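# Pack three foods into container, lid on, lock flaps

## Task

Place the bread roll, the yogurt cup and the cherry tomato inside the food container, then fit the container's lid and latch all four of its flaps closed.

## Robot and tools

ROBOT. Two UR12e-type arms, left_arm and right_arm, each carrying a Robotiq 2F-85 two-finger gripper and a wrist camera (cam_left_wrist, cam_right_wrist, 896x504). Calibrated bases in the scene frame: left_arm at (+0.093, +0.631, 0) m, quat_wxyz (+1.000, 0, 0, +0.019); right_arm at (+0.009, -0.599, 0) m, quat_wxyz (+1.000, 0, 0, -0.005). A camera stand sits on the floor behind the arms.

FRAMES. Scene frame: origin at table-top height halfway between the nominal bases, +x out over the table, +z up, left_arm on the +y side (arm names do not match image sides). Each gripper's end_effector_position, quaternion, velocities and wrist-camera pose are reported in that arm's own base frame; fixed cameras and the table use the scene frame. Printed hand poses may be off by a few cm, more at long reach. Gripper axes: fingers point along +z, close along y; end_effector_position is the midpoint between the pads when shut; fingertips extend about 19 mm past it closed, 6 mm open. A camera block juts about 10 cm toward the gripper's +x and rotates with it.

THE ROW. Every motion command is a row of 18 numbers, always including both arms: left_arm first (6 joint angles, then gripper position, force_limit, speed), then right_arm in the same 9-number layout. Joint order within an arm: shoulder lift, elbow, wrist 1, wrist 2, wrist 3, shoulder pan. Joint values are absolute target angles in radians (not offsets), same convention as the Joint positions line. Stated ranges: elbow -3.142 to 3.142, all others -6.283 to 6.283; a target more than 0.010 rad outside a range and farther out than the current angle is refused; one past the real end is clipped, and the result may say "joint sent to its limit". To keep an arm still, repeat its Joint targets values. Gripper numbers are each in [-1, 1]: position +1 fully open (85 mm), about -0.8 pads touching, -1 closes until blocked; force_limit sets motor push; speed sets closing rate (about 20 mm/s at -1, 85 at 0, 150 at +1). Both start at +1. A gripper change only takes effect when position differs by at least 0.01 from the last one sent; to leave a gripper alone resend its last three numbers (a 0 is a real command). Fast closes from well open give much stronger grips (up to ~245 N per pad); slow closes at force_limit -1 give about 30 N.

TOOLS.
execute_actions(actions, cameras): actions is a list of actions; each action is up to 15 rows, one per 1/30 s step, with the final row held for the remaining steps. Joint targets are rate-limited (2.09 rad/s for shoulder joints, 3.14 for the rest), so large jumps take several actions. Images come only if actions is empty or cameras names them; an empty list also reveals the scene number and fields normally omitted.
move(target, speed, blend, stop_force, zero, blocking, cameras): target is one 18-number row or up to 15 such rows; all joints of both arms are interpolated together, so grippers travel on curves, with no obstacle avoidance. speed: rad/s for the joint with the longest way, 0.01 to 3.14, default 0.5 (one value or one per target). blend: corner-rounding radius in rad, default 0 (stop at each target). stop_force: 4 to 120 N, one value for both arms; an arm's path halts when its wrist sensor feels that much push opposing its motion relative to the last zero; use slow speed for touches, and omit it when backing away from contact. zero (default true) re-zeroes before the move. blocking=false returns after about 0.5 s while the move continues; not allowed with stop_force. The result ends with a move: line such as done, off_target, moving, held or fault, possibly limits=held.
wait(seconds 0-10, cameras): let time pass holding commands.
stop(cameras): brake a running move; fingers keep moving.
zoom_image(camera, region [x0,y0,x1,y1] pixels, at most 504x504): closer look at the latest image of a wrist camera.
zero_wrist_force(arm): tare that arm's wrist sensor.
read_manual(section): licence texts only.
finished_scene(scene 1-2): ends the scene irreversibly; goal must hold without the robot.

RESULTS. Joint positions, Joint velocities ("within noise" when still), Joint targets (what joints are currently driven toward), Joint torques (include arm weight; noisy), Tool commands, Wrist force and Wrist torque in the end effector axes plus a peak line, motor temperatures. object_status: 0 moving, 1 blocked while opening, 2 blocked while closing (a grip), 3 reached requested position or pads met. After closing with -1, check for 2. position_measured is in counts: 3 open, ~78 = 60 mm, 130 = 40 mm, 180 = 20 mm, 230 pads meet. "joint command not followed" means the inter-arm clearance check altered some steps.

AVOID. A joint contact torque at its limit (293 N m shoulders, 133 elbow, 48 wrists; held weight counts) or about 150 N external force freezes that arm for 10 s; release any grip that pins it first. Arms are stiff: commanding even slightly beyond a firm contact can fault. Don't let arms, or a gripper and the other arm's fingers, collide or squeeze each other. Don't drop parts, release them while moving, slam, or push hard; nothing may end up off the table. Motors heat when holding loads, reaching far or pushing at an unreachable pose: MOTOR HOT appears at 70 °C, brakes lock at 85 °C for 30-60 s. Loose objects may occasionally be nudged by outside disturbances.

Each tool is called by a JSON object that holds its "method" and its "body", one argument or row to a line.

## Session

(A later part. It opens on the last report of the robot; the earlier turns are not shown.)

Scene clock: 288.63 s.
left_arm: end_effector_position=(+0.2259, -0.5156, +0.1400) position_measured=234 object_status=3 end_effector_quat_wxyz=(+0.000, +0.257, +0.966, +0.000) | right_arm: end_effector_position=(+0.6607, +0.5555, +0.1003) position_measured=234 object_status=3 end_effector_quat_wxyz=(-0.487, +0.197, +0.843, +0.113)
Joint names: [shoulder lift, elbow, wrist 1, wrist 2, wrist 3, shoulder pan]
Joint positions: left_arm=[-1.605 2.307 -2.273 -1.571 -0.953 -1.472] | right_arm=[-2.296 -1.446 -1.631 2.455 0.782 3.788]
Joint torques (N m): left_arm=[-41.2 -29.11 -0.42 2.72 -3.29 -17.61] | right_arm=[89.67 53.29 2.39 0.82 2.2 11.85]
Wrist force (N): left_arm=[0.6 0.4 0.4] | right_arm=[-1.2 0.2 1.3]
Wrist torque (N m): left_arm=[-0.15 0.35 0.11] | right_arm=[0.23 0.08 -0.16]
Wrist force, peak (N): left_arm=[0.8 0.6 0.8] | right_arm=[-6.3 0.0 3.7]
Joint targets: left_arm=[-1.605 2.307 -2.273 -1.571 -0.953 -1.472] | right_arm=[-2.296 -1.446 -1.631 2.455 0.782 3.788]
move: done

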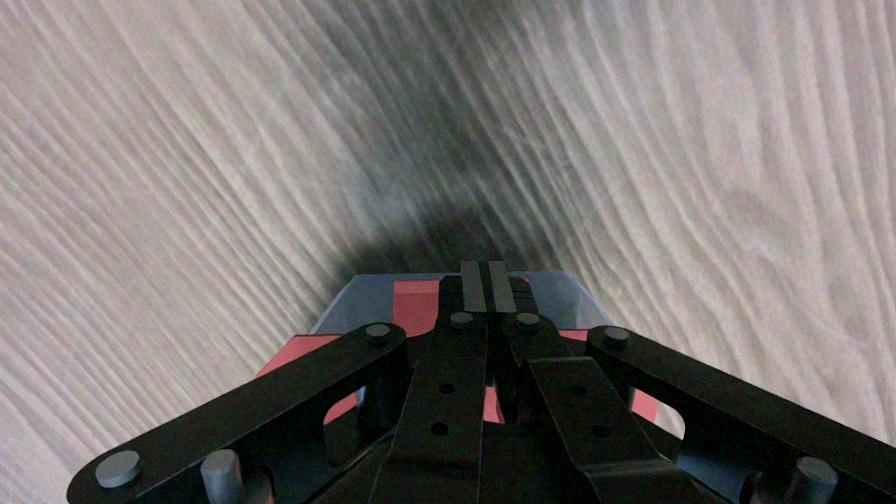

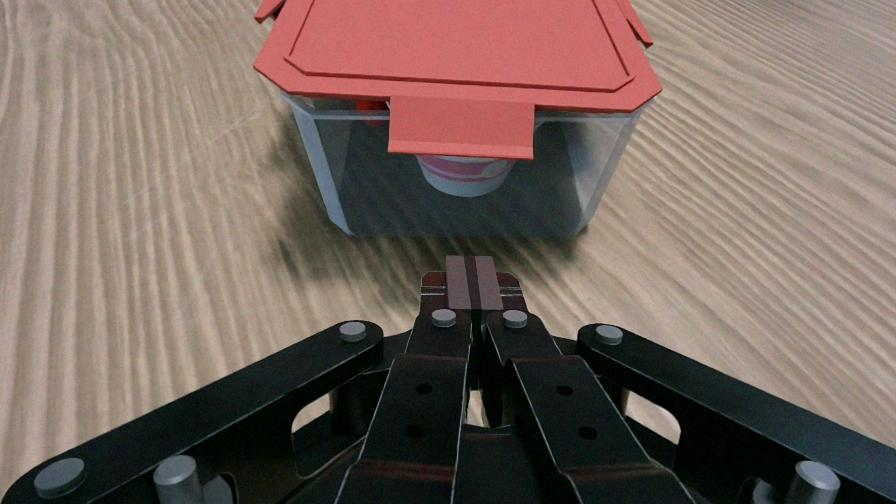

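{"method": "move", "body": {
  "target": [
    [-1.8,2.5919,-2.6,-1.0756,-1.209,-1.7638,-1,-0.5,1,-2.1,-1.4462,-1.6313,2.455,0.782,3.788,-1,-0.5,1],
    [-1.8,2.5919,-2.6,-1.0756,-1.209,-1.7638,-1,-0.5,1,-1.93,-1.6913,-1.0824,2.0675,-1.9228,3.9467,-1,-0.5,1]
  ],
  "speed": 0.8
}}

{"method": "move", "body": {
  "target": [-1.5829,2.5919,-2.7578,-1.0756,-1.209,-1.7638,-1,-0.5,1,-2.112,-1.6913,-1.0824,2.0675,-1.9228,3.9467,-1,-0.5,1],
  "speed": 0.15,
  "stop_force": 15,
  "cameras": ["all"]
}}

Scene clock: 295.47 s.
left_arm: end_effector_position=(+0.2194, -0.4887, +0.1560) position_measured=234 object_status=3 end_effector_quat_wxyz=(+0.252, +0.236, +0.934, -0.094) | right_arm: end_effector_position=(+0.6132, +0.5818, +0.2419) position_measured=234 object_status=3 end_effector_quat_wxyz=(-0.134, +0.949, -0.198, -0.206)
Joint names: [shoulder lift, elbow, wrist 1, wrist 2, wrist 3, shoulder pan]
Joint positions: left_arm=[-1.8 2.592 -2.6 -1.076 -1.209 -1.764] | right_arm=[-1.93 -1.691 -1.082 2.068 -1.923 3.947]
Joint torques (N m): left_arm=[-24.85 -28.99 -7.57 4.09 -2.97 -15.87] | right_arm=[87.38 35.97 7.67 -0.79 -2.5 18.85]
Wrist force (N): left_arm=[0.2 0.3 0.0] | right_arm=[-2.3 -0.1 0.3]
Wrist torque (N m): left_arm=[-0.25 0.44 0.17] | right_arm=[0.06 0.67 -0.36]
Wrist force, peak (N): left_arm=[1.8 0.8 -0.8] | right_arm=[-3.5 -0.3 2.0]
Joint targets: left_arm=[-1.800 2.592 -2.600 -1.076 -1.209 -1.764] | right_arm=[-1.930 -1.691 -1.082 2.067 -1.923 3.947]
move: done

Scene clock: 297.97 s.
left_arm: end_effector_position=(+0.2152, -0.5100, +0.0850) position_measured=234 object_status=3 end_effector_quat_wxyz=(+0.251, +0.244, +0.935, -0.065) | right_arm: end_effector_position=(+0.6112, +0.5798, +0.0881) position_measured=234 object_status=3 end_effector_quat_wxyz=(-0.059, +0.941, -0.219, -0.252)
Joint names: [shoulder lift, elbow, wrist 1, wrist 2, wrist 3, shoulder pan]
Joint positions: left_arm=[-1.583 2.592 -2.758 -1.076 -1.209 -1.764] | right_arm=[-2.112 -1.691 -1.082 2.067 -1.923 3.947]
Joint torques (N m): left_arm=[-13.37 -31.57 -7.11 2.77 -3.11 -12.39] | right_arm=[76.35 40.44 3.24 -0.3 -2.33 16.4]
Wrist force (N): left_arm=[0.8 0.3 -0.2] | right_arm=[-1.8 -0.2 0.5]
Wrist torque (N m): left_arm=[-0.24 0.34 0.17] | right_arm=[0.03 0.70 -0.40]
Wrist force, peak (N): left_arm=[1.2 0.4 0.4] | right_arm=[-3.2 0.2 -0.8]
Joint targets: left_arm=[-1.583 2.592 -2.758 -1.076 -1.209 -1.764] | right_arm=[-2.112 -1.691 -1.082 2.067 -1.923 3.947]
move: done

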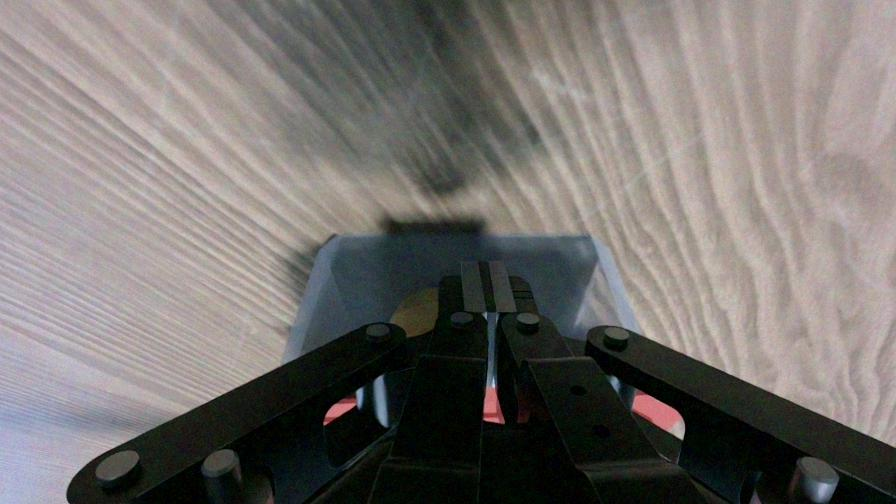

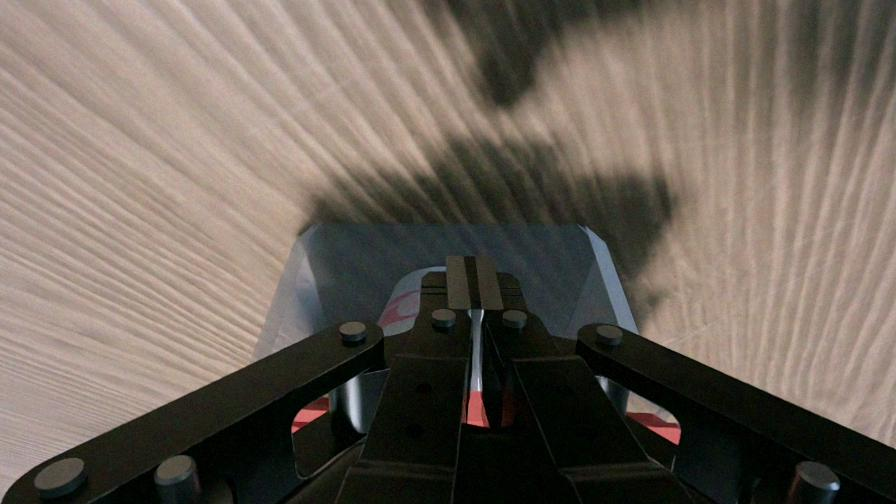

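Great positions. Push in.

{"method": "move", "body": {
  "target": [-1.5286,2.5512,-2.8112,-1.0908,-1.1238,-1.6871,-1,-0.5,1,-2.0927,-1.7299,-1.0423,2.0736,-1.8795,3.9851,-1,-0.5,1],
  "speed": 0.03,
  "stop_force": 45,
  "cameras": ["all"]
}}

Scene clock: 302.23 s.
left_arm: end_effector_position=(+0.2436, -0.5261, +0.0850) position_measured=234 object_status=3 end_effector_quat_wxyz=(+0.250, +0.244, +0.935, -0.065) | right_arm: end_effector_position=(+0.5816, +0.5945, +0.0880) position_measured=234 object_status=3 end_effector_quat_wxyz=(-0.059, +0.941, -0.219, -0.252)
Joint names: [shoulder lift, elbow, wrist 1, wrist 2, wrist 3, shoulder pan]
Joint positions: left_arm=[-1.532 2.554 -2.808 -1.09 -1.129 -1.692] | right_arm=[-2.094 -1.728 -1.044 2.073 -1.882 3.983]
Joint torques (N m): left_arm=[-38.6 -30.98 -4.14 9.43 -2.98 -5.18] | right_arm=[70.43 41.06 -0.29 8.49 -2.3 13.8]
Wrist force (N): left_arm=[31.2 0.5 -15.6] | right_arm=[24.4 1.1 -17.8]
Wrist torque (N m): left_arm=[-0.34 0.53 0.12] | right_arm=[-0.04 1.25 -0.47]
Wrist force, peak (N): left_arm=[49.6 1.0 -26.0] | right_arm=[37.6 2.4 -37.6]
Joint targets: left_arm=[-1.532 2.554 -2.808 -1.090 -1.129 -1.692] | right_arm=[-2.094 -1.728 -1.044 2.073 -1.882 3.983]
move: contact (left_arm, right_arm)

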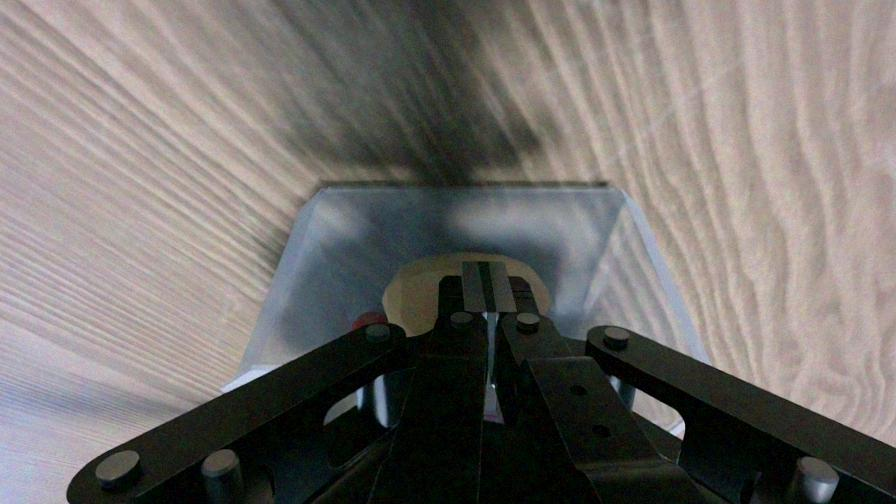

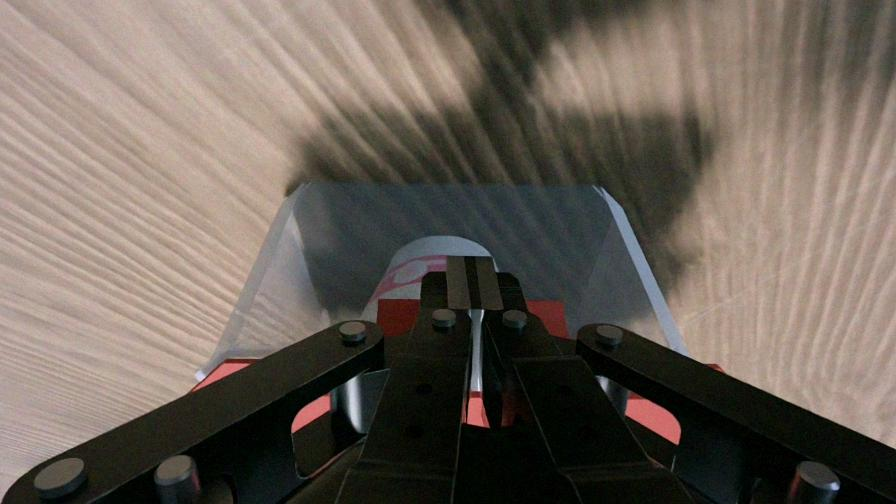

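{"method": "move", "body": {
  "target": [
    [-1.5829,2.5919,-2.7578,-1.0756,-1.209,-1.7638,-1,-0.5,1,-2.112,-1.6913,-1.0824,2.0675,-1.9228,3.9467,-1,-0.5,1],
    [-1.8,2.5919,-2.6,-1.0756,-1.209,-1.7638,-1,-0.5,1,-1.93,-1.6913,-1.0824,2.0675,-1.9228,3.9467,-1,-0.5,1],
    [-1.5407,2.2432,-2.2733,-1.571,-0.9128,-1.4324,-1,-0.5,1,-1.9368,-1.8182,-0.9574,1.571,-1.6493,4.1759,-1,-0.5,1]
  ],
  "speed": 0.4,
  "cameras": ["all"]
}}

Scene clock: 305.97 s.
left_arm: end_effector_position=(+0.2517, -0.5450, +0.1399) position_measured=234 object_status=3 end_effector_quat_wxyz=(+0.000, +0.257, +0.966, +0.000) | right_arm: end_effector_position=(+0.5619, +0.6042, +0.1399) position_measured=234 object_status=3 end_effector_quat_wxyz=(+0.000, +0.974, -0.227, +0.000)
Joint names: [shoulder lift, elbow, wrist 1, wrist 2, wrist 3, shoulder pan]
Joint positions: left_arm=[-1.541 2.243 -2.273 -1.571 -0.913 -1.432] | right_arm=[-1.937 -1.818 -0.957 1.571 -1.649 4.176]
Joint torques (N m): left_arm=[-26.19 -45.54 -0.52 -2.79 2.72 16.88] | right_arm=[57.85 33.62 7.68 -1.5 1.77 19.15]
Wrist force (N): left_arm=[0.4 0.7 0.6] | right_arm=[-2.3 -0.3 0.5]
Wrist torque (N m): left_arm=[-0.11 0.37 -0.01] | right_arm=[0.10 0.54 -0.36]
Wrist force, peak (N): left_arm=[31.2 0.7 -15.6] | right_arm=[24.3 0.8 -22.2]
Joint targets: left_arm=[-1.541 2.243 -2.273 -1.571 -0.913 -1.432] | right_arm=[-1.937 -1.818 -0.957 1.571 -1.649 4.176]
move: done

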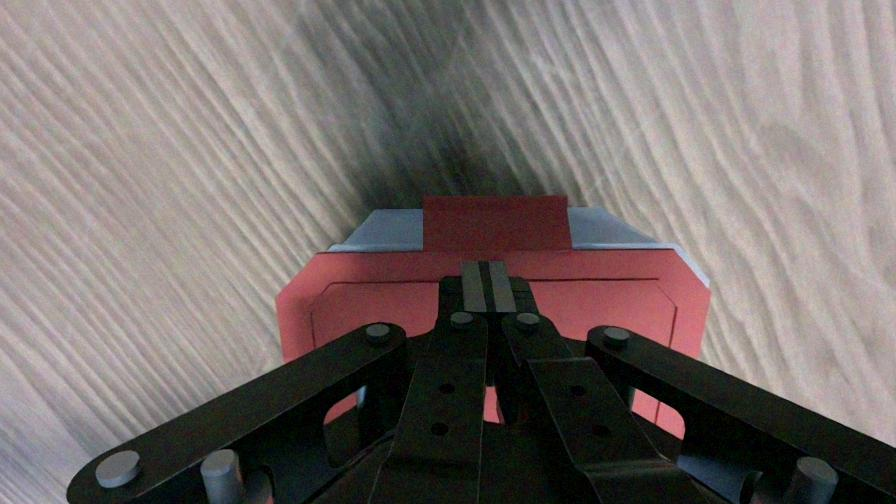

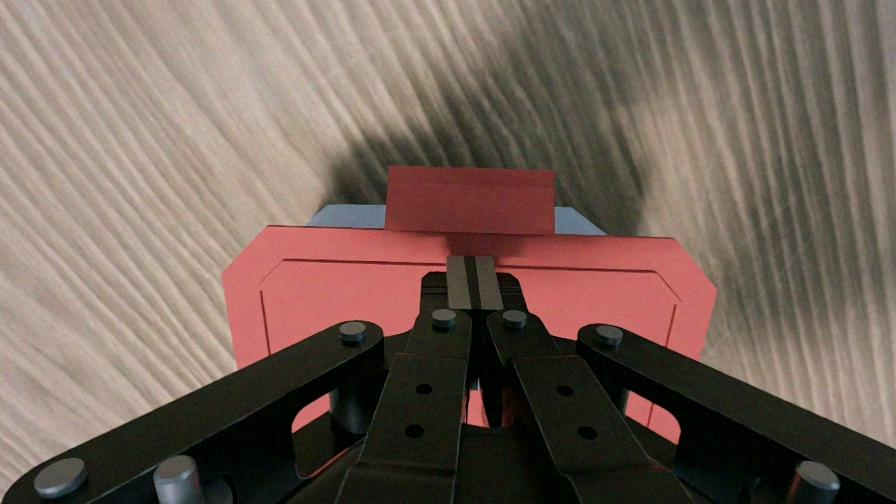

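{"method": "move", "body": {
  "target": [
    [-1.8,2.5919,-2.6,-1.0756,-1.209,-1.7638,-1,-0.5,1,-1.93,-1.6913,-1.0824,2.0675,-1.9228,3.9467,-1,-0.5,1],
    [-1.5829,2.5919,-2.7578,-1.0756,-1.209,-1.7638,-1,-0.5,1,-2.112,-1.6913,-1.0824,2.0675,-1.9228,3.9467,-1,-0.5,1]
  ],
  "speed": 0.4
}}

{"method": "move", "body": {
  "target": [-1.507,2.535,-2.8325,-1.0969,-1.0897,-1.6564,-1,-0.5,1,-2.085,-1.7453,-1.0263,2.076,-1.8622,4.0005,-1,-0.5,1],
  "speed": 0.03,
  "stop_force": 70,
  "cameras": ["all"]
}}

{"method": "zoom_image", "body": {
  "camera": "cam_right_wrist",
  "region": [200, 150, 700, 440]
}}

Scene clock: 309.57 s.
left_arm: end_effector_position=(+0.2152, -0.5100, +0.0850) position_measured=234 object_status=3 end_effector_quat_wxyz=(+0.251, +0.244, +0.935, -0.065) | right_arm: end_effector_position=(+0.6112, +0.5798, +0.0882) position_measured=234 object_status=3 end_effector_quat_wxyz=(-0.059, +0.941, -0.219, -0.252)
Joint names: [shoulder lift, elbow, wrist 1, wrist 2, wrist 3, shoulder pan]
Joint positions: left_arm=[-1.583 2.592 -2.758 -1.076 -1.209 -1.764] | right_arm=[-2.112 -1.691 -1.082 2.068 -1.923 3.947]
Joint torques (N m): left_arm=[-17.92 -26.57 -7.25 4.18 -2.77 -10.18] | right_arm=[72.16 40.26 3.14 3.22 -2.67 -14.32]
Wrist force (N): left_arm=[0.5 0.2 0.0] | right_arm=[-2.0 1.0 0.5]
Wrist torque (N m): left_arm=[-0.25 0.41 0.17] | right_arm=[0.23 0.72 -0.40]
Wrist force, peak (N): left_arm=[1.7 -0.3 1.2] | right_arm=[-3.7 1.6 -2.2]
Joint targets: left_arm=[-1.583 2.592 -2.758 -1.076 -1.209 -1.764] | right_arm=[-2.112 -1.691 -1.082 2.068 -1.923 3.947]
move: done

Scene clock: 313.43 s.
left_arm: end_effector_position=(+0.2422, -0.5253, +0.0850) position_measured=234 object_status=3 end_effector_quat_wxyz=(+0.250, +0.244, +0.935, -0.065) | right_arm: end_effector_position=(+0.5834, +0.5937, +0.0880) position_measured=234 object_status=3 end_effector_quat_wxyz=(-0.059, +0.941, -0.219, -0.252)
Joint names: [shoulder lift, elbow, wrist 1, wrist 2, wrist 3, shoulder pan]
Joint positions: left_arm=[-1.534 2.556 -2.805 -1.09 -1.133 -1.695] | right_arm=[-2.095 -1.726 -1.046 2.073 -1.884 3.981]
Joint torques (N m): left_arm=[-42.71 -37.24 -6.27 12.43 -3.08 3.9] | right_arm=[73.55 42.95 -2.03 13.11 -2.88 29.99]
Wrist force (N): left_arm=[50.7 0.9 -25.2] | right_arm=[43.6 1.4 -26.7]
Wrist torque (N m): left_arm=[-0.27 1.05 0.15] | right_arm=[0.13 1.66 -0.45]
Wrist force, peak (N): left_arm=[73.0 1.0 -50.6] | right_arm=[68.2 2.5 -42.6]
Joint targets: left_arm=[-1.534 2.556 -2.805 -1.090 -1.133 -1.695] | right_arm=[-2.095 -1.726 -1.046 2.073 -1.884 3.981]
move: contact (left_arm, right_arm); left_arm: the wrist 3 is farthest, 0.043 rad from its target; right_arm: the wrist 3 is farthest, 0.022 rad from its target

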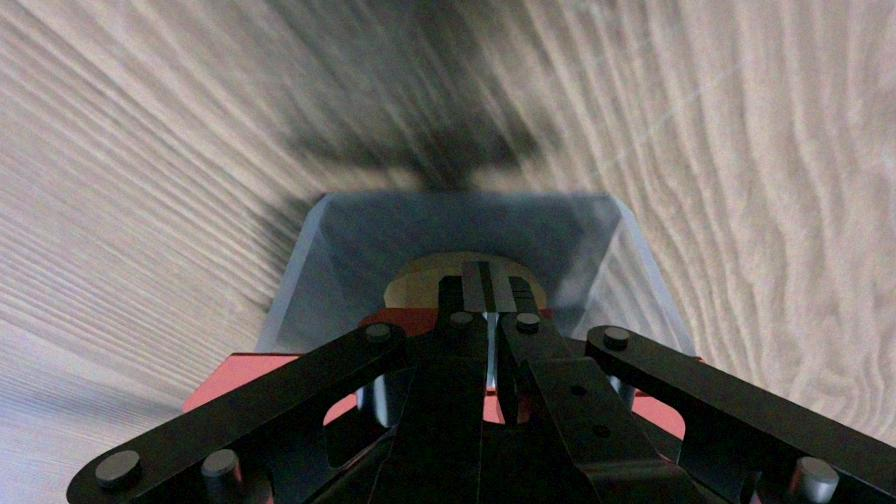

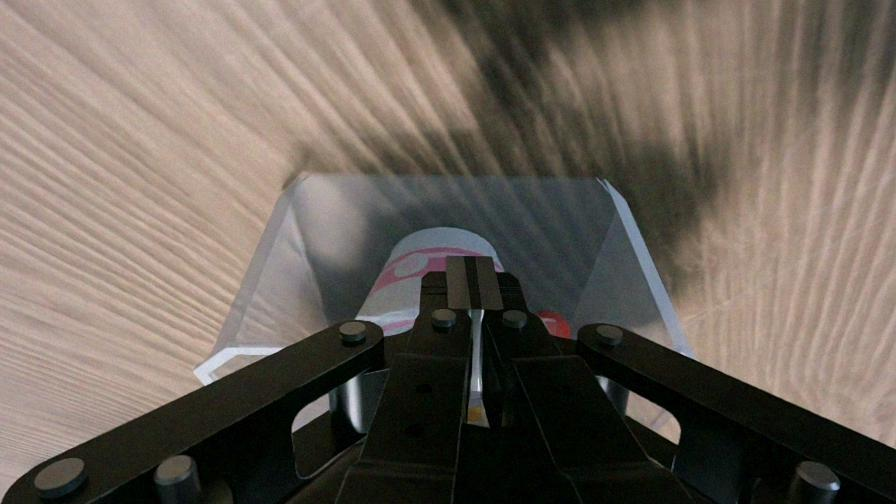

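Scaled by 1.008 from the camera's 896x504 image, which has a finer 1280x720 frame.

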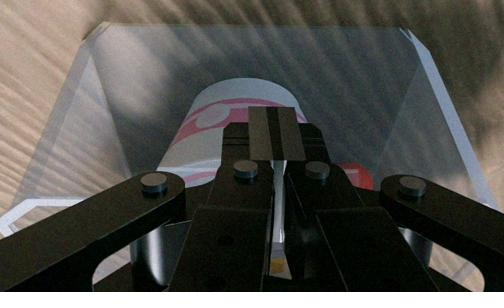

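{"method": "move", "body": {
  "target": [
    [-1.5829,2.5919,-2.7578,-1.0756,-1.209,-1.7638,-1,-0.5,1,-2.112,-1.6913,-1.0824,2.0675,-1.9228,3.9467,-1,-0.5,1],
    [-1.8,2.5919,-2.6,-1.0756,-1.209,-1.7638,-1,-0.5,1,-1.93,-1.6913,-1.0824,2.0675,-1.9228,3.9467,-1,-0.5,1],
    [-1.5407,2.2432,-2.2733,-1.571,-0.9128,-1.4324,-1,-0.5,1,-1.9368,-1.8182,-0.9574,1.571,-1.6493,4.1759,-1,-0.5,1]
  ],
  "speed": 0.4,
  "cameras": ["all"]
}}

Scene clock: 317.20 s.
left_arm: end_effector_position=(+0.2517, -0.5450, +0.1399) position_measured=234 object_status=3 end_effector_quat_wxyz=(+0.000, +0.257, +0.966, +0.000) | right_arm: end_effector_position=(+0.5619, +0.6042, +0.1399) position_measured=234 object_status=3 end_effector_quat_wxyz=(+0.000, +0.974, -0.227, +0.000)
Joint names: [shoulder lift, elbow, wrist 1, wrist 2, wrist 3, shoulder pan]
Joint positions: left_arm=[-1.541 2.243 -2.273 -1.571 -0.913 -1.432] | right_arm=[-1.937 -1.818 -0.957 1.571 -1.649 4.176]
Joint torques (N m): left_arm=[-23.57 -46.44 -0.85 -3.83 3.06 17.85] | right_arm=[62.26 33.81 8.11 -2.74 2.25 16.83]
Wrist force (N): left_arm=[0.6 0.6 0.2] | right_arm=[-1.8 -0.8 0.8]
Wrist torque (N m): left_arm=[-0.12 0.34 -0.01] | right_arm=[0.03 0.44 -0.36]
Wrist force, peak (N): left_arm=[49.9 0.6 -24.4] | right_arm=[43.8 1.7 -26.3]
Joint targets: left_arm=[-1.541 2.243 -2.273 -1.571 -0.913 -1.432] | right_arm=[-1.937 -1.818 -0.957 1.571 -1.649 4.176]
move: done

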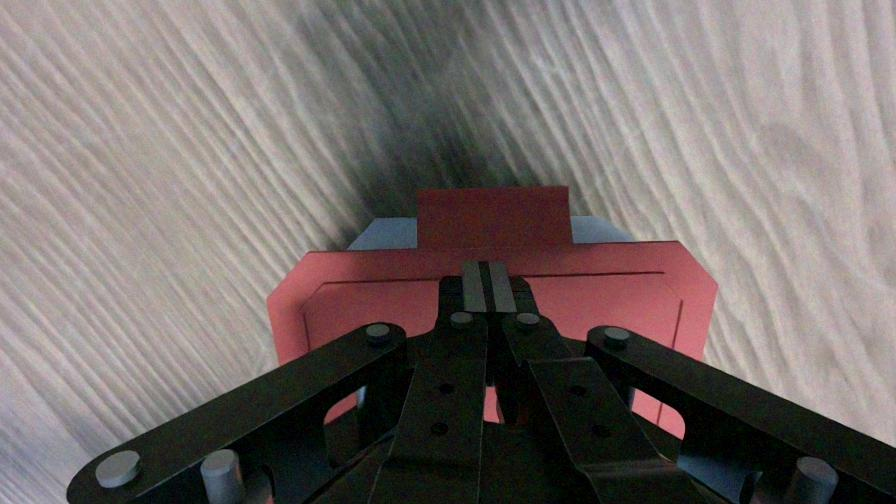

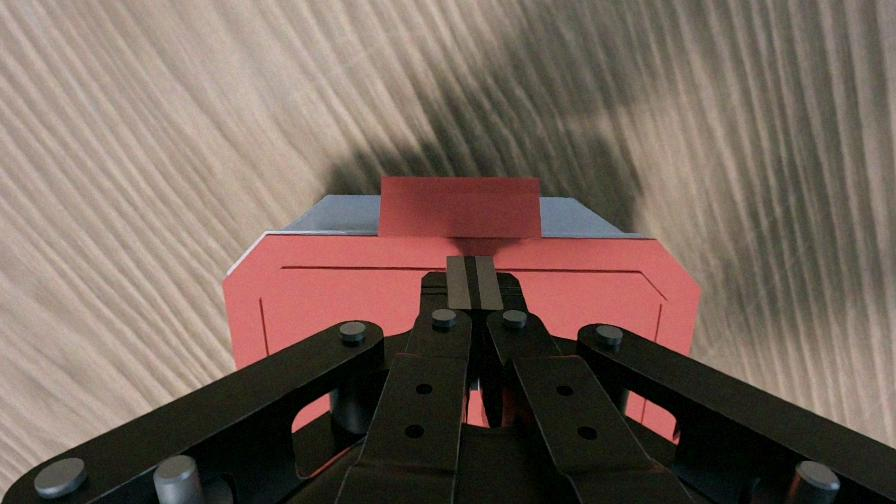

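{"method": "move", "body": {
  "target": [
    [-1.65,2.2,-2.1208,-1.571,-0.9,-1.4,-1,-0.5,1,-1.93,-1.6913,-1.0824,2.0675,-1.9228,3.9467,-1,-0.5,1],
    [-1.3015,1.933,-2.2023,-1.571,-0.6954,-1.205,-1,-0.5,1,-1.93,-1.6913,-1.0824,2.0675,-1.9228,3.9467,-1,-0.5,1],
    [-1.3015,1.933,-2.2023,-1.571,-0.6954,-1.205,-1,-0.5,1,-2.112,-1.6913,-1.0824,2.0675,-1.9228,3.9467,-1,-0.5,1]
  ],
  "speed": 0.4,
  "cameras": ["all"]
}}

{"method": "move", "body": {
  "target": [-1.2522,1.9649,-2.2835,-1.571,-0.6954,-1.205,-1,-0.5,1,-2.112,-1.6913,-1.0824,2.0675,-1.9228,3.9467,-1,-0.5,1],
  "speed": 0.03,
  "stop_force": 60,
  "cameras": ["all"]
}}

Scene clock: 321.80 s.
left_arm: end_effector_position=(+0.4288, -0.6327, +0.1500) position_measured=234 object_status=3 end_effector_quat_wxyz=(+0.000, +0.252, +0.968, +0.000) | right_arm: end_effector_position=(+0.6138, +0.5825, +0.2306) position_measured=234 object_status=3 end_effector_quat_wxyz=(-0.128, +0.949, -0.200, -0.210)
Joint names: [shoulder lift, elbow, wrist 1, wrist 2, wrist 3, shoulder pan]
Joint positions: left_arm=[-1.302 1.933 -2.202 -1.571 -0.695 -1.205] | right_arm=[-1.944 -1.691 -1.082 2.068 -1.923 3.947]
Joint torques (N m): left_arm=[-43.39 -47.5 -6.94 -1.01 3.2 16.68] | right_arm=[88.15 39.24 7.89 1.64 -2.32 -8.34]
Wrist force (N): left_arm=[0.5 0.6 1.0] | right_arm=[-1.1 -0.9 0.3]
Wrist torque (N m): left_arm=[-0.13 0.36 0.00] | right_arm=[-0.07 0.49 -0.35]
Wrist force, peak (N): left_arm=[2.7 1.2 0.2] | right_arm=[5.1 -1.1 12.6]
Joint targets: left_arm=[-1.301 1.933 -2.202 -1.571 -0.695 -1.205] | right_arm=[-1.943 -1.691 -1.082 2.068 -1.923 3.947]
move: held (right_arm; a check stopped the path); path passed 2 of 3 targets; limits=held; right_arm: the shoulder lift is farthest, 0.168 rad from its target
joint command not followed: on one or more control steps a check withheld the commanded joint targets of the right arm, and it was not sent them on those steps.
cause: the commanded joint targets, or the way to them, would bring a part of the robot too close to another arm (a part of this arm just beyond the elbow and a part of the left arm just beyond the wrist 2, at the place that arm is still heading or pushing toward).

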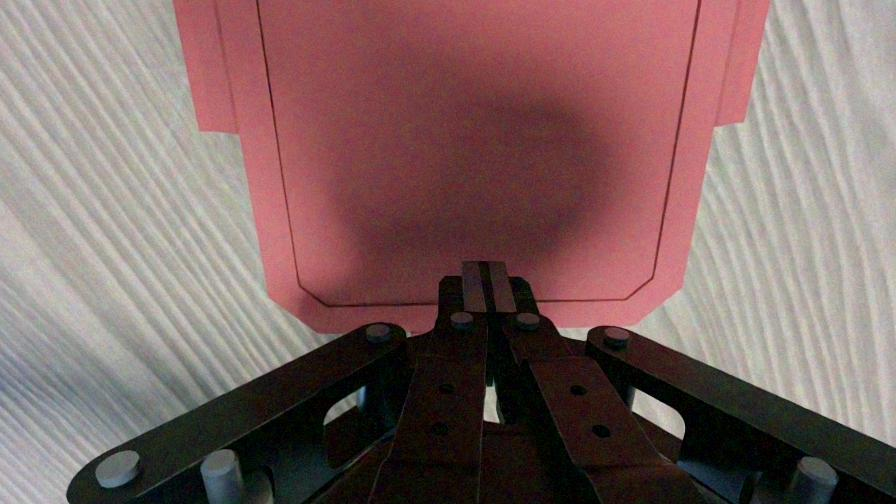

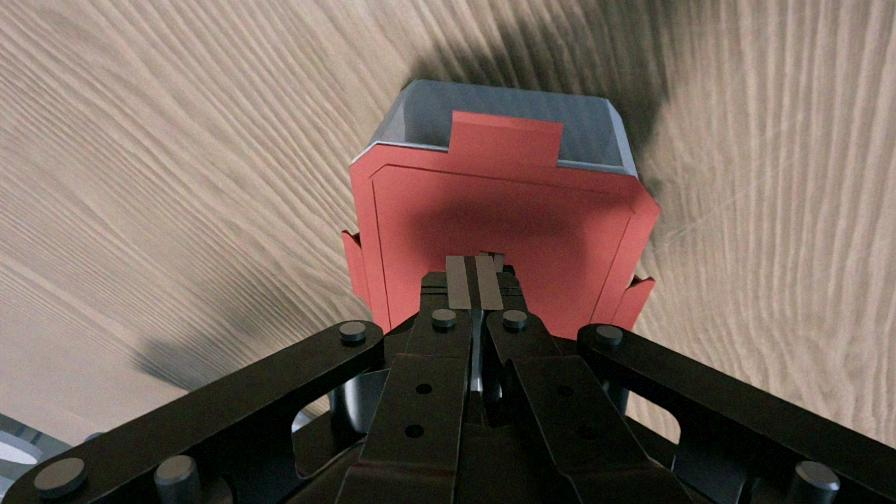

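Scene clock: 324.83 s.
left_arm: end_effector_position=(+0.4289, -0.6330, +0.1364) position_measured=234 object_status=3 end_effector_quat_wxyz=(+0.000, +0.252, +0.968, +0.000) | right_arm: end_effector_position=(+0.6148, +0.5834, +0.1923) position_measured=234 object_status=3 end_effector_quat_wxyz=(-0.110, +0.947, -0.205, -0.221)
Joint names: [shoulder lift, elbow, wrist 1, wrist 2, wrist 3, shoulder pan]
Joint positions: left_arm=[-1.287 1.943 -2.227 -1.571 -0.695 -1.205] | right_arm=[-1.989 -1.691 -1.082 2.068 -1.923 3.947]
Joint torques (N m): left_arm=[-47.95 -33.16 -7.14 0.69 3.06 14.51] | right_arm=[92.74 56.1 7.5 0.2 -2.32 2.19]
Wrist force (N): left_arm=[0.4 0.4 0.6] | right_arm=[-1.9 -0.5 0.7]
Wrist torque (N m): left_arm=[-0.17 0.40 0.00] | right_arm=[-0.02 0.66 -0.38]
Wrist force, peak (N): left_arm=[0.7 0.8 0.8] | right_arm=[-2.4 -0.7 0.6]
Joint targets: left_arm=[-1.287 1.943 -2.227 -1.571 -0.695 -1.205] | right_arm=[-1.989 -1.691 -1.082 2.068 -1.923 3.947]
move: held (right_arm; a check stopped the path), off_target (left_arm; braked when a check withheld steps of right_arm); limits=held; left_arm: the wrist 1 is farthest, 0.057 rad from its target; right_arm: the shoulder lift is farthest, 0.123 rad from its target
joint command not followed: on one or more control steps a check withheld the commanded joint targets of the right arm, and it was not sent them on those steps.
cause: the commanded joint targets, or the way to them, would bring a part of the robot too close to another arm (a part of this arm just beyond the elbow and a part of the left arm just beyond the wrist 2, 6 mm apart when this arm was first held).

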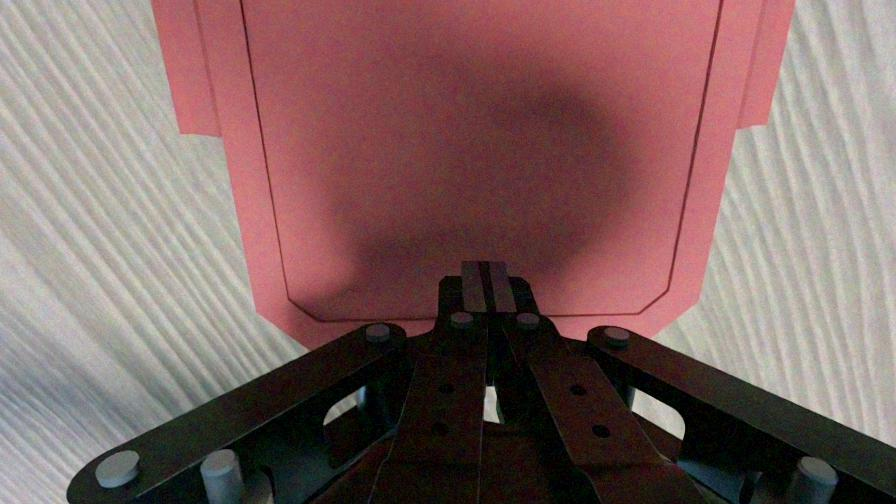

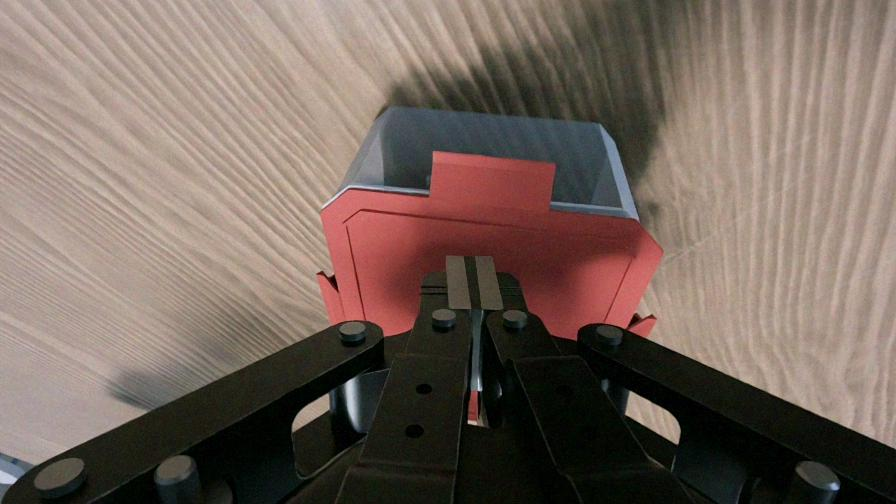

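{"method": "move", "body": {
  "target": [
    [-1.3469,1.9931,-2.217,-1.571,-0.7265,-1.2361,-1,-0.5,1,-1.989,-1.691,-1.082,2.068,-1.923,3.947,-1,-0.5,1],
    [-1.3469,1.9931,-2.217,-1.571,-0.7265,-1.2361,-1,-0.5,1,-2.112,-1.6913,-1.0824,2.0675,-1.9228,3.9467,-1,-0.5,1]
  ],
  "speed": 0.3
}}

{"method": "move", "body": {
  "target": [-1.3013,2.0225,-2.292,-1.571,-0.7265,-1.2361,-1,-0.5,1,-2.112,-1.6913,-1.0824,2.0675,-1.9228,3.9467,-1,-0.5,1],
  "speed": 0.03,
  "stop_force": 60,
  "cameras": ["all"]
}}

Scene clock: 326.87 s.
left_arm: end_effector_position=(+0.3984, -0.6155, +0.1500) position_measured=234 object_status=3 end_effector_quat_wxyz=(+0.000, +0.252, +0.968, +0.000) | right_arm: end_effector_position=(+0.6112, +0.5798, +0.0882) position_measured=234 object_status=3 end_effector_quat_wxyz=(-0.059, +0.941, -0.219, -0.252)
Joint names: [shoulder lift, elbow, wrist 1, wrist 2, wrist 3, shoulder pan]
Joint positions: left_arm=[-1.347 1.993 -2.217 -1.571 -0.727 -1.236] | right_arm=[-2.112 -1.691 -1.082 2.068 -1.923 3.947]
Joint torques (N m): left_arm=[-64.33 -32.2 -0.55 2.06 -3.41 -15.04] | right_arm=[72.48 40.4 0.76 -0.95 2.09 -12.58]
Wrist force (N): left_arm=[0.3 0.8 0.3] | right_arm=[-1.6 -0.4 0.8]
Wrist torque (N m): left_arm=[-0.09 0.41 0.12] | right_arm=[-0.01 0.67 -0.40]
Wrist force, peak (N): left_arm=[0.0 0.7 1.2] | right_arm=[-3.0 -0.8 -1.8]
Joint targets: left_arm=[-1.347 1.993 -2.217 -1.571 -0.727 -1.236] | right_arm=[-2.112 -1.691 -1.082 2.067 -1.923 3.947]
move: done

Scene clock: 330.30 s.
left_arm: end_effector_position=(+0.3985, -0.6157, +0.1121) position_measured=234 object_status=3 end_effector_quat_wxyz=(+0.000, +0.252, +0.968, +0.000) | right_arm: end_effector_position=(+0.6112, +0.5798, +0.0881) position_measured=234 object_status=3 end_effector_quat_wxyz=(-0.059, +0.941, -0.219, -0.252)
Joint names: [shoulder lift, elbow, wrist 1, wrist 2, wrist 3, shoulder pan]
Joint positions: left_arm=[-1.304 2.021 -2.288 -1.571 -0.727 -1.236] | right_arm=[-2.112 -1.691 -1.082 2.067 -1.923 3.947]
Joint torques (N m): left_arm=[-31.67 -20.38 3.46 2.84 -3.77 -14.04] | right_arm=[74.41 52.96 1.2 -0.92 2.2 -13.73]
Wrist force (N): left_arm=[4.9 6.7 -53.6] | right_arm=[-1.3 -0.7 1.1]
Wrist torque (N m): left_arm=[-0.06 0.70 0.15] | right_arm=[-0.05 0.62 -0.41]
Wrist force, peak (N): left_arm=[20.4 17.4 -83.8] | right_arm=[-1.9 -0.5 1.4]
Joint targets: left_arm=[-1.304 2.021 -2.288 -1.571 -0.727 -1.236] | right_arm=[-2.112 -1.691 -1.082 2.067 -1.923 3.947]
move: contact (left_arm)

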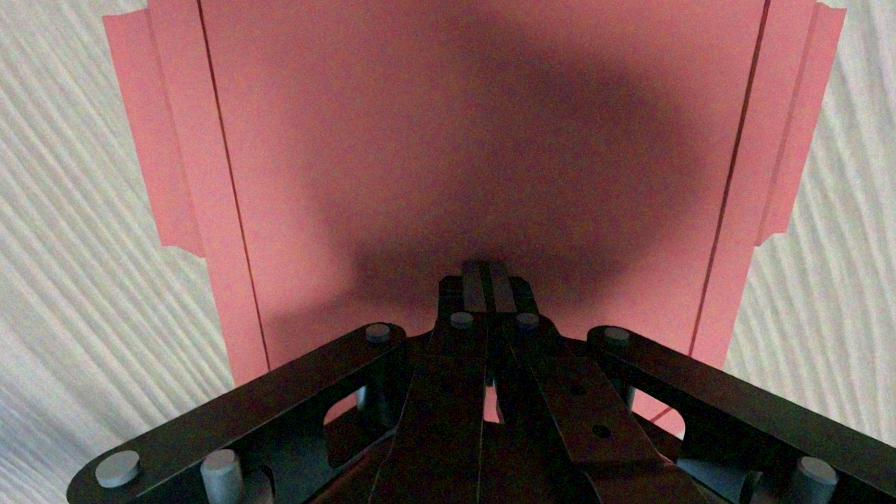

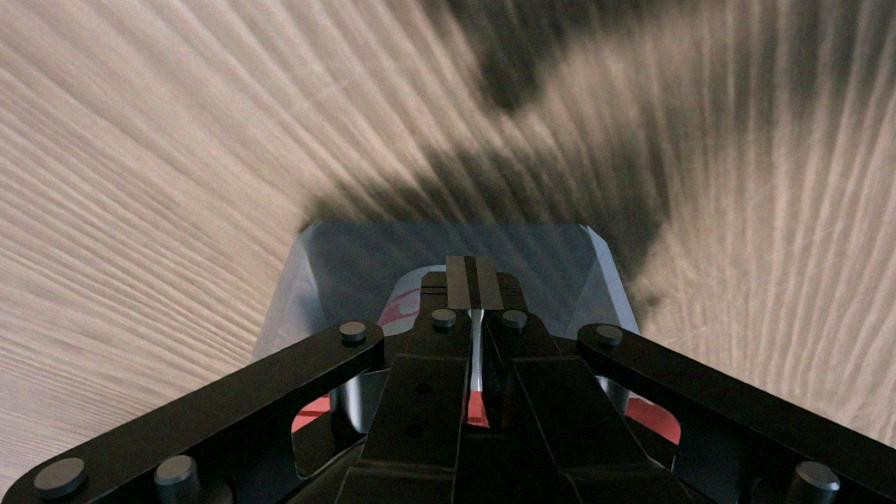

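{"method": "move", "body": {
  "target": [-1.304,2.021,-2.288,-1.571,-0.727,-1.236,-1,-0.5,1,-2.085,-1.7453,-1.0263,2.076,-1.8622,4.0005,-1,-0.5,1],
  "speed": 0.03,
  "stop_force": 60,
  "cameras": ["all"]
}}

{"method": "zoom_image", "body": {
  "camera": "cam_right_wrist",
  "region": [200, 150, 700, 440]
}}

Scene clock: 332.67 s.
left_arm: end_effector_position=(+0.3984, -0.6156, +0.1122) position_measured=234 object_status=3 end_effector_quat_wxyz=(+0.000, +0.252, +0.968, +0.000) | right_arm: end_effector_position=(+0.5945, +0.5882, +0.0878) position_measured=234 object_status=3 end_effector_quat_wxyz=(-0.059, +0.941, -0.219, -0.252)
Joint names: [shoulder lift, elbow, wrist 1, wrist 2, wrist 3, shoulder pan]
Joint positions: left_arm=[-1.304 2.021 -2.288 -1.571 -0.727 -1.236] | right_arm=[-2.102 -1.712 -1.061 2.071 -1.899 3.967]
Joint torques (N m): left_arm=[-35.53 -11.32 -3.41 2.58 -2.81 20.45] | right_arm=[76.22 54.83 0.95 2.29 -2.42 -8.59]
Wrist force (N): left_arm=[7.2 0.2 -41.8] | right_arm=[5.2 0.2 0.8]
Wrist torque (N m): left_arm=[0.11 0.75 0.13] | right_arm=[-0.01 0.84 -0.41]
Wrist force, peak (N): left_arm=[18.2 1.1 -55.7] | right_arm=[32.2 -1.0 4.1]
Joint targets: left_arm=[-1.304 2.021 -2.288 -1.571 -0.727 -1.236] | right_arm=[-2.102 -1.712 -1.061 2.071 -1.899 3.967]
move: held (right_arm; a check stopped the path); limits=held; right_arm: the wrist 3 is farthest, 0.037 rad from its target
joint command not followed: on one or more control steps a check withheld the commanded joint targets of the right arm, and it was not sent them on those steps.
cause: the commanded joint targets, or the way to them, would bring a part of the robot too close to another arm (a part of this arm just beyond the elbow and a part of the left arm just beyond the wrist 2, 8 mm apart when this arm was first held).

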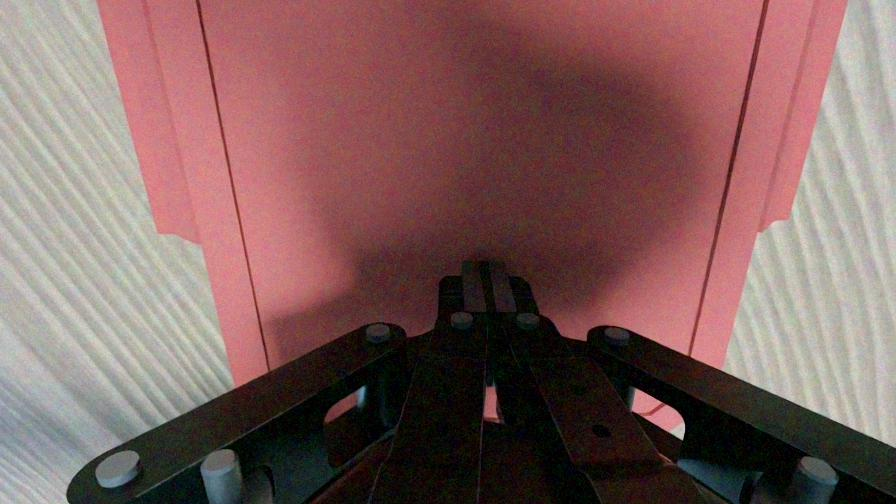

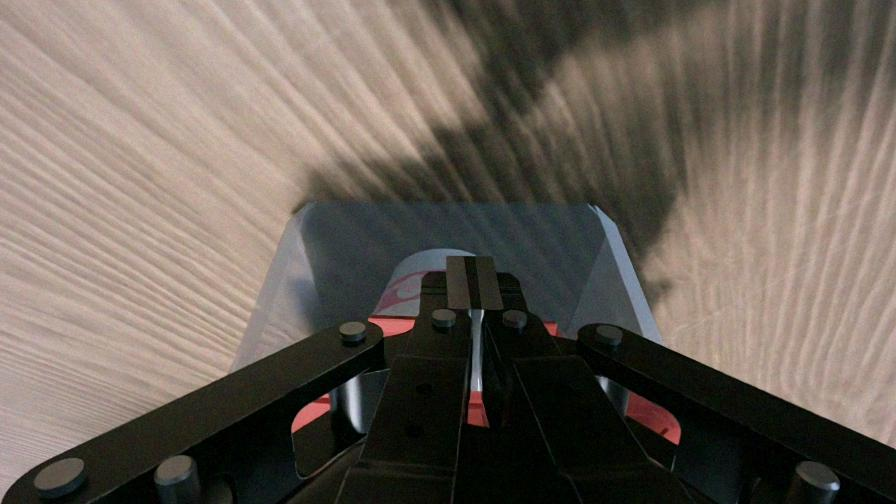

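Scaled by 1.008 from the camera's 896x504 image, which has a finer 1280x720 frame.

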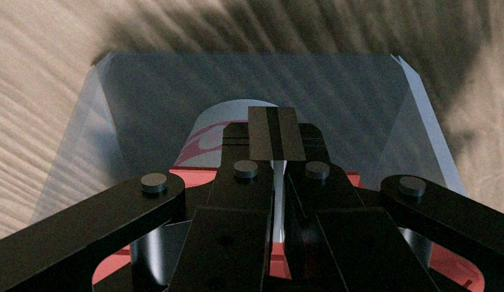

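{"method": "move", "body": {
  "target": [
    [-1.3469,1.9931,-2.217,-1.571,-0.7265,-1.2361,-1,-0.5,1,-2.112,-1.6913,-1.0824,2.0675,-1.9228,3.9467,-1,-0.5,1],
    [-1.3951,2.0543,-2.23,-1.571,-0.7625,-1.2721,-1,-0.5,1,-2.112,-1.6913,-1.0824,2.0675,-1.9228,3.9467,-1,-0.5,1]
  ],
  "speed": 0.3
}}

{"method": "move", "body": {
  "target": [-1.3469,2.0845,-2.3084,-1.571,-0.7625,-1.2721,-1,-0.5,1,-2.112,-1.6913,-1.0824,2.0675,-1.9228,3.9467,-1,-0.5,1],
  "speed": 0.03,
  "stop_force": 70
}}

{"method": "move", "body": {
  "target": [-1.3469,2.0845,-2.3084,-1.571,-0.7625,-1.2721,-1,-0.5,1,-2.085,-1.7453,-1.0263,2.076,-1.8622,4.0005,-1,-0.5,1],
  "speed": 0.03,
  "stop_force": 60,
  "cameras": ["all"]
}}

Scene clock: 336.30 s.
left_arm: end_effector_position=(+0.3662, -0.5975, +0.1500) position_measured=234 object_status=3 end_effector_quat_wxyz=(+0.000, +0.252, +0.968, +0.000) | right_arm: end_effector_position=(+0.6112, +0.5798, +0.0881) position_measured=234 object_status=3 end_effector_quat_wxyz=(-0.059, +0.941, -0.219, -0.252)
Joint names: [shoulder lift, elbow, wrist 1, wrist 2, wrist 3, shoulder pan]
Joint positions: left_arm=[-1.395 2.054 -2.23 -1.571 -0.762 -1.272] | right_arm=[-2.112 -1.691 -1.082 2.067 -1.923 3.947]
Joint torques (N m): left_arm=[-62.79 -30.6 -6.66 2.49 -3.68 -19.91] | right_arm=[75.18 53.39 0.96 -0.82 -2.25 -15.87]
Wrist force (N): left_arm=[0.1 0.4 0.4] | right_arm=[-1.4 -0.8 0.4]
Wrist torque (N m): left_arm=[-0.13 0.43 0.14] | right_arm=[-0.08 0.64 -0.40]
Wrist force, peak (N): left_arm=[8.4 -1.4 -42.3] | right_arm=[5.9 -0.2 0.9]
Joint targets: left_arm=[-1.395 2.054 -2.230 -1.571 -0.762 -1.272] | right_arm=[-2.112 -1.691 -1.082 2.067 -1.923 3.947]
move: done

Scene clock: 339.80 s.
left_arm: end_effector_position=(+0.3663, -0.5979, +0.1126) position_measured=234 object_status=3 end_effector_quat_wxyz=(+0.000, +0.252, +0.968, +0.000) | right_arm: end_effector_position=(+0.6112, +0.5798, +0.0881) position_measured=234 object_status=3 end_effector_quat_wxyz=(-0.059, +0.941, -0.219, -0.252)
Joint names: [shoulder lift, elbow, wrist 1, wrist 2, wrist 3, shoulder pan]
Joint positions: left_arm=[-1.35 2.082 -2.304 -1.571 -0.763 -1.272] | right_arm=[-2.112 -1.691 -1.082 2.067 -1.923 3.947]
Joint torques (N m): left_arm=[-17.71 -13 5.06 1.64 -3.2 -17.58] | right_arm=[75.06 53.48 1 -0.63 -2.38 -13.71]
Wrist force (N): left_arm=[4.1 5.0 -65.3] | right_arm=[-1.5 -0.5 0.4]
Wrist torque (N m): left_arm=[0.01 0.76 0.16] | right_arm=[-0.02 0.65 -0.40]
Wrist force, peak (N): left_arm=[20.1 15.5 -95.7] | right_arm=[-2.3 -0.8 0.3]
Joint targets: left_arm=[-1.350 2.082 -2.304 -1.571 -0.763 -1.272] | right_arm=[-2.112 -1.691 -1.082 2.067 -1.923 3.947]
move: contact (left_arm)

Scene clock: 341.60 s.
left_arm: end_effector_position=(+0.3662, -0.5978, +0.1141) position_measured=234 object_status=3 end_effector_quat_wxyz=(+0.000, +0.252, +0.968, +0.000) | right_arm: end_effector_position=(+0.5908, +0.5901, +0.0880) position_measured=234 object_status=3 end_effector_quat_wxyz=(-0.059, +0.941, -0.219, -0.252)
Joint names: [shoulder lift, elbow, wrist 1, wrist 2, wrist 3, shoulder pan]
Joint positions: left_arm=[-1.352 2.081 -2.299 -1.571 -0.763 -1.272] | right_arm=[-2.099 -1.717 -1.056 2.071 -1.894 3.972]
Joint torques (N m): left_arm=[-48.78 -37.47 -4.95 -0.25 -0.25 1.63] | right_arm=[99.11 30.23 7.22 3.88 1.87 19.65]
Wrist force (N): left_arm=[0.4 0.5 0.4] | right_arm=[-0.7 -0.7 -0.4]
Wrist torque (N m): left_arm=[-0.12 0.37 0.13] | right_arm=[-0.05 0.69 -0.52]
Wrist force, peak (N): left_arm=[26.3 19.2 -119.6] | right_arm=[10.3 -1.7 1.0]
Joint targets: left_arm=[-1.352 2.081 -2.299 -1.571 -0.763 -1.272] | right_arm=[-2.099 -1.717 -1.056 2.071 -1.894 3.972]
Tool commands: left_gripper/position=-1.0 left_gripper/force_limit=-0.498039 left_gripper/speed=+1.0 right_gripper/position=-1.0 right_gripper/force_limit=-0.5 right_gripper/speed=+1.0
FORCE FAULT: contact force on the left arm reached its limit, and that arm stopped. The contact can be on any part of that arm, not only on its tool. That arm's remaining commands of this call were not run. That arm is still stopped at the end of this call. That arm stays stopped for about 9 more seconds. Until then a move that you send moves the other arm only, and its call returns only when the move has ended. Once the stop has ended, the next robot result says so. If the stop ends while you think or write, that arm runs what you send next. While its stop runs, that arm takes no new command, but its gripper still runs the gripper command that each later call begins with. Until it ends, the stop uses up actions while you think or wait. An arm that is not stopped still takes commands.
move: fault (left_arm; stop_force had ended the path), off_target (right_arm; braked at the fault stop of left_arm); right_arm: the wrist 3 is farthest, 0.032 rad from its target

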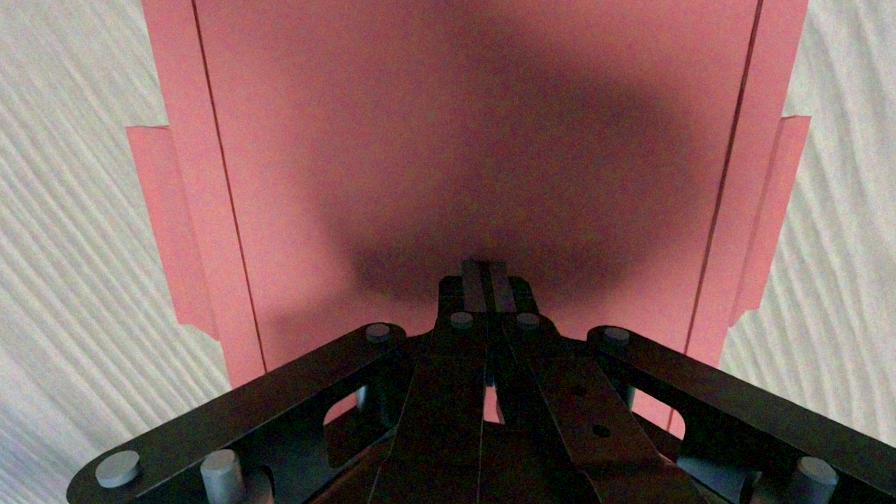

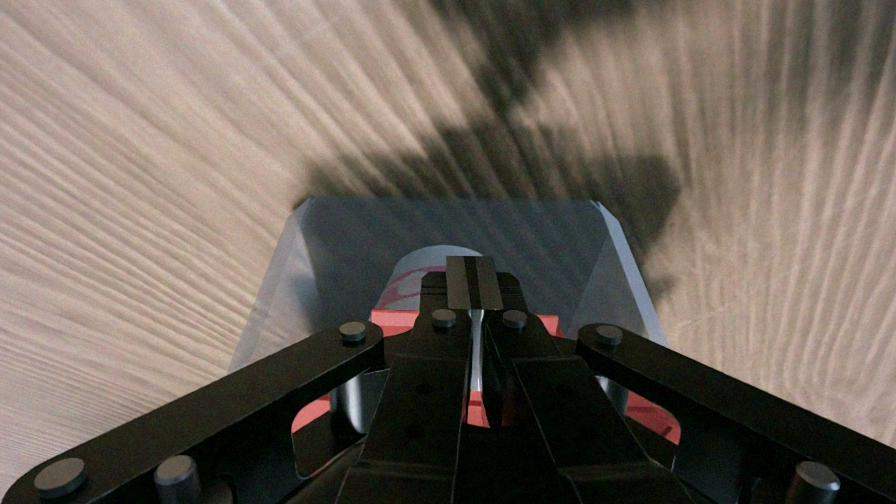

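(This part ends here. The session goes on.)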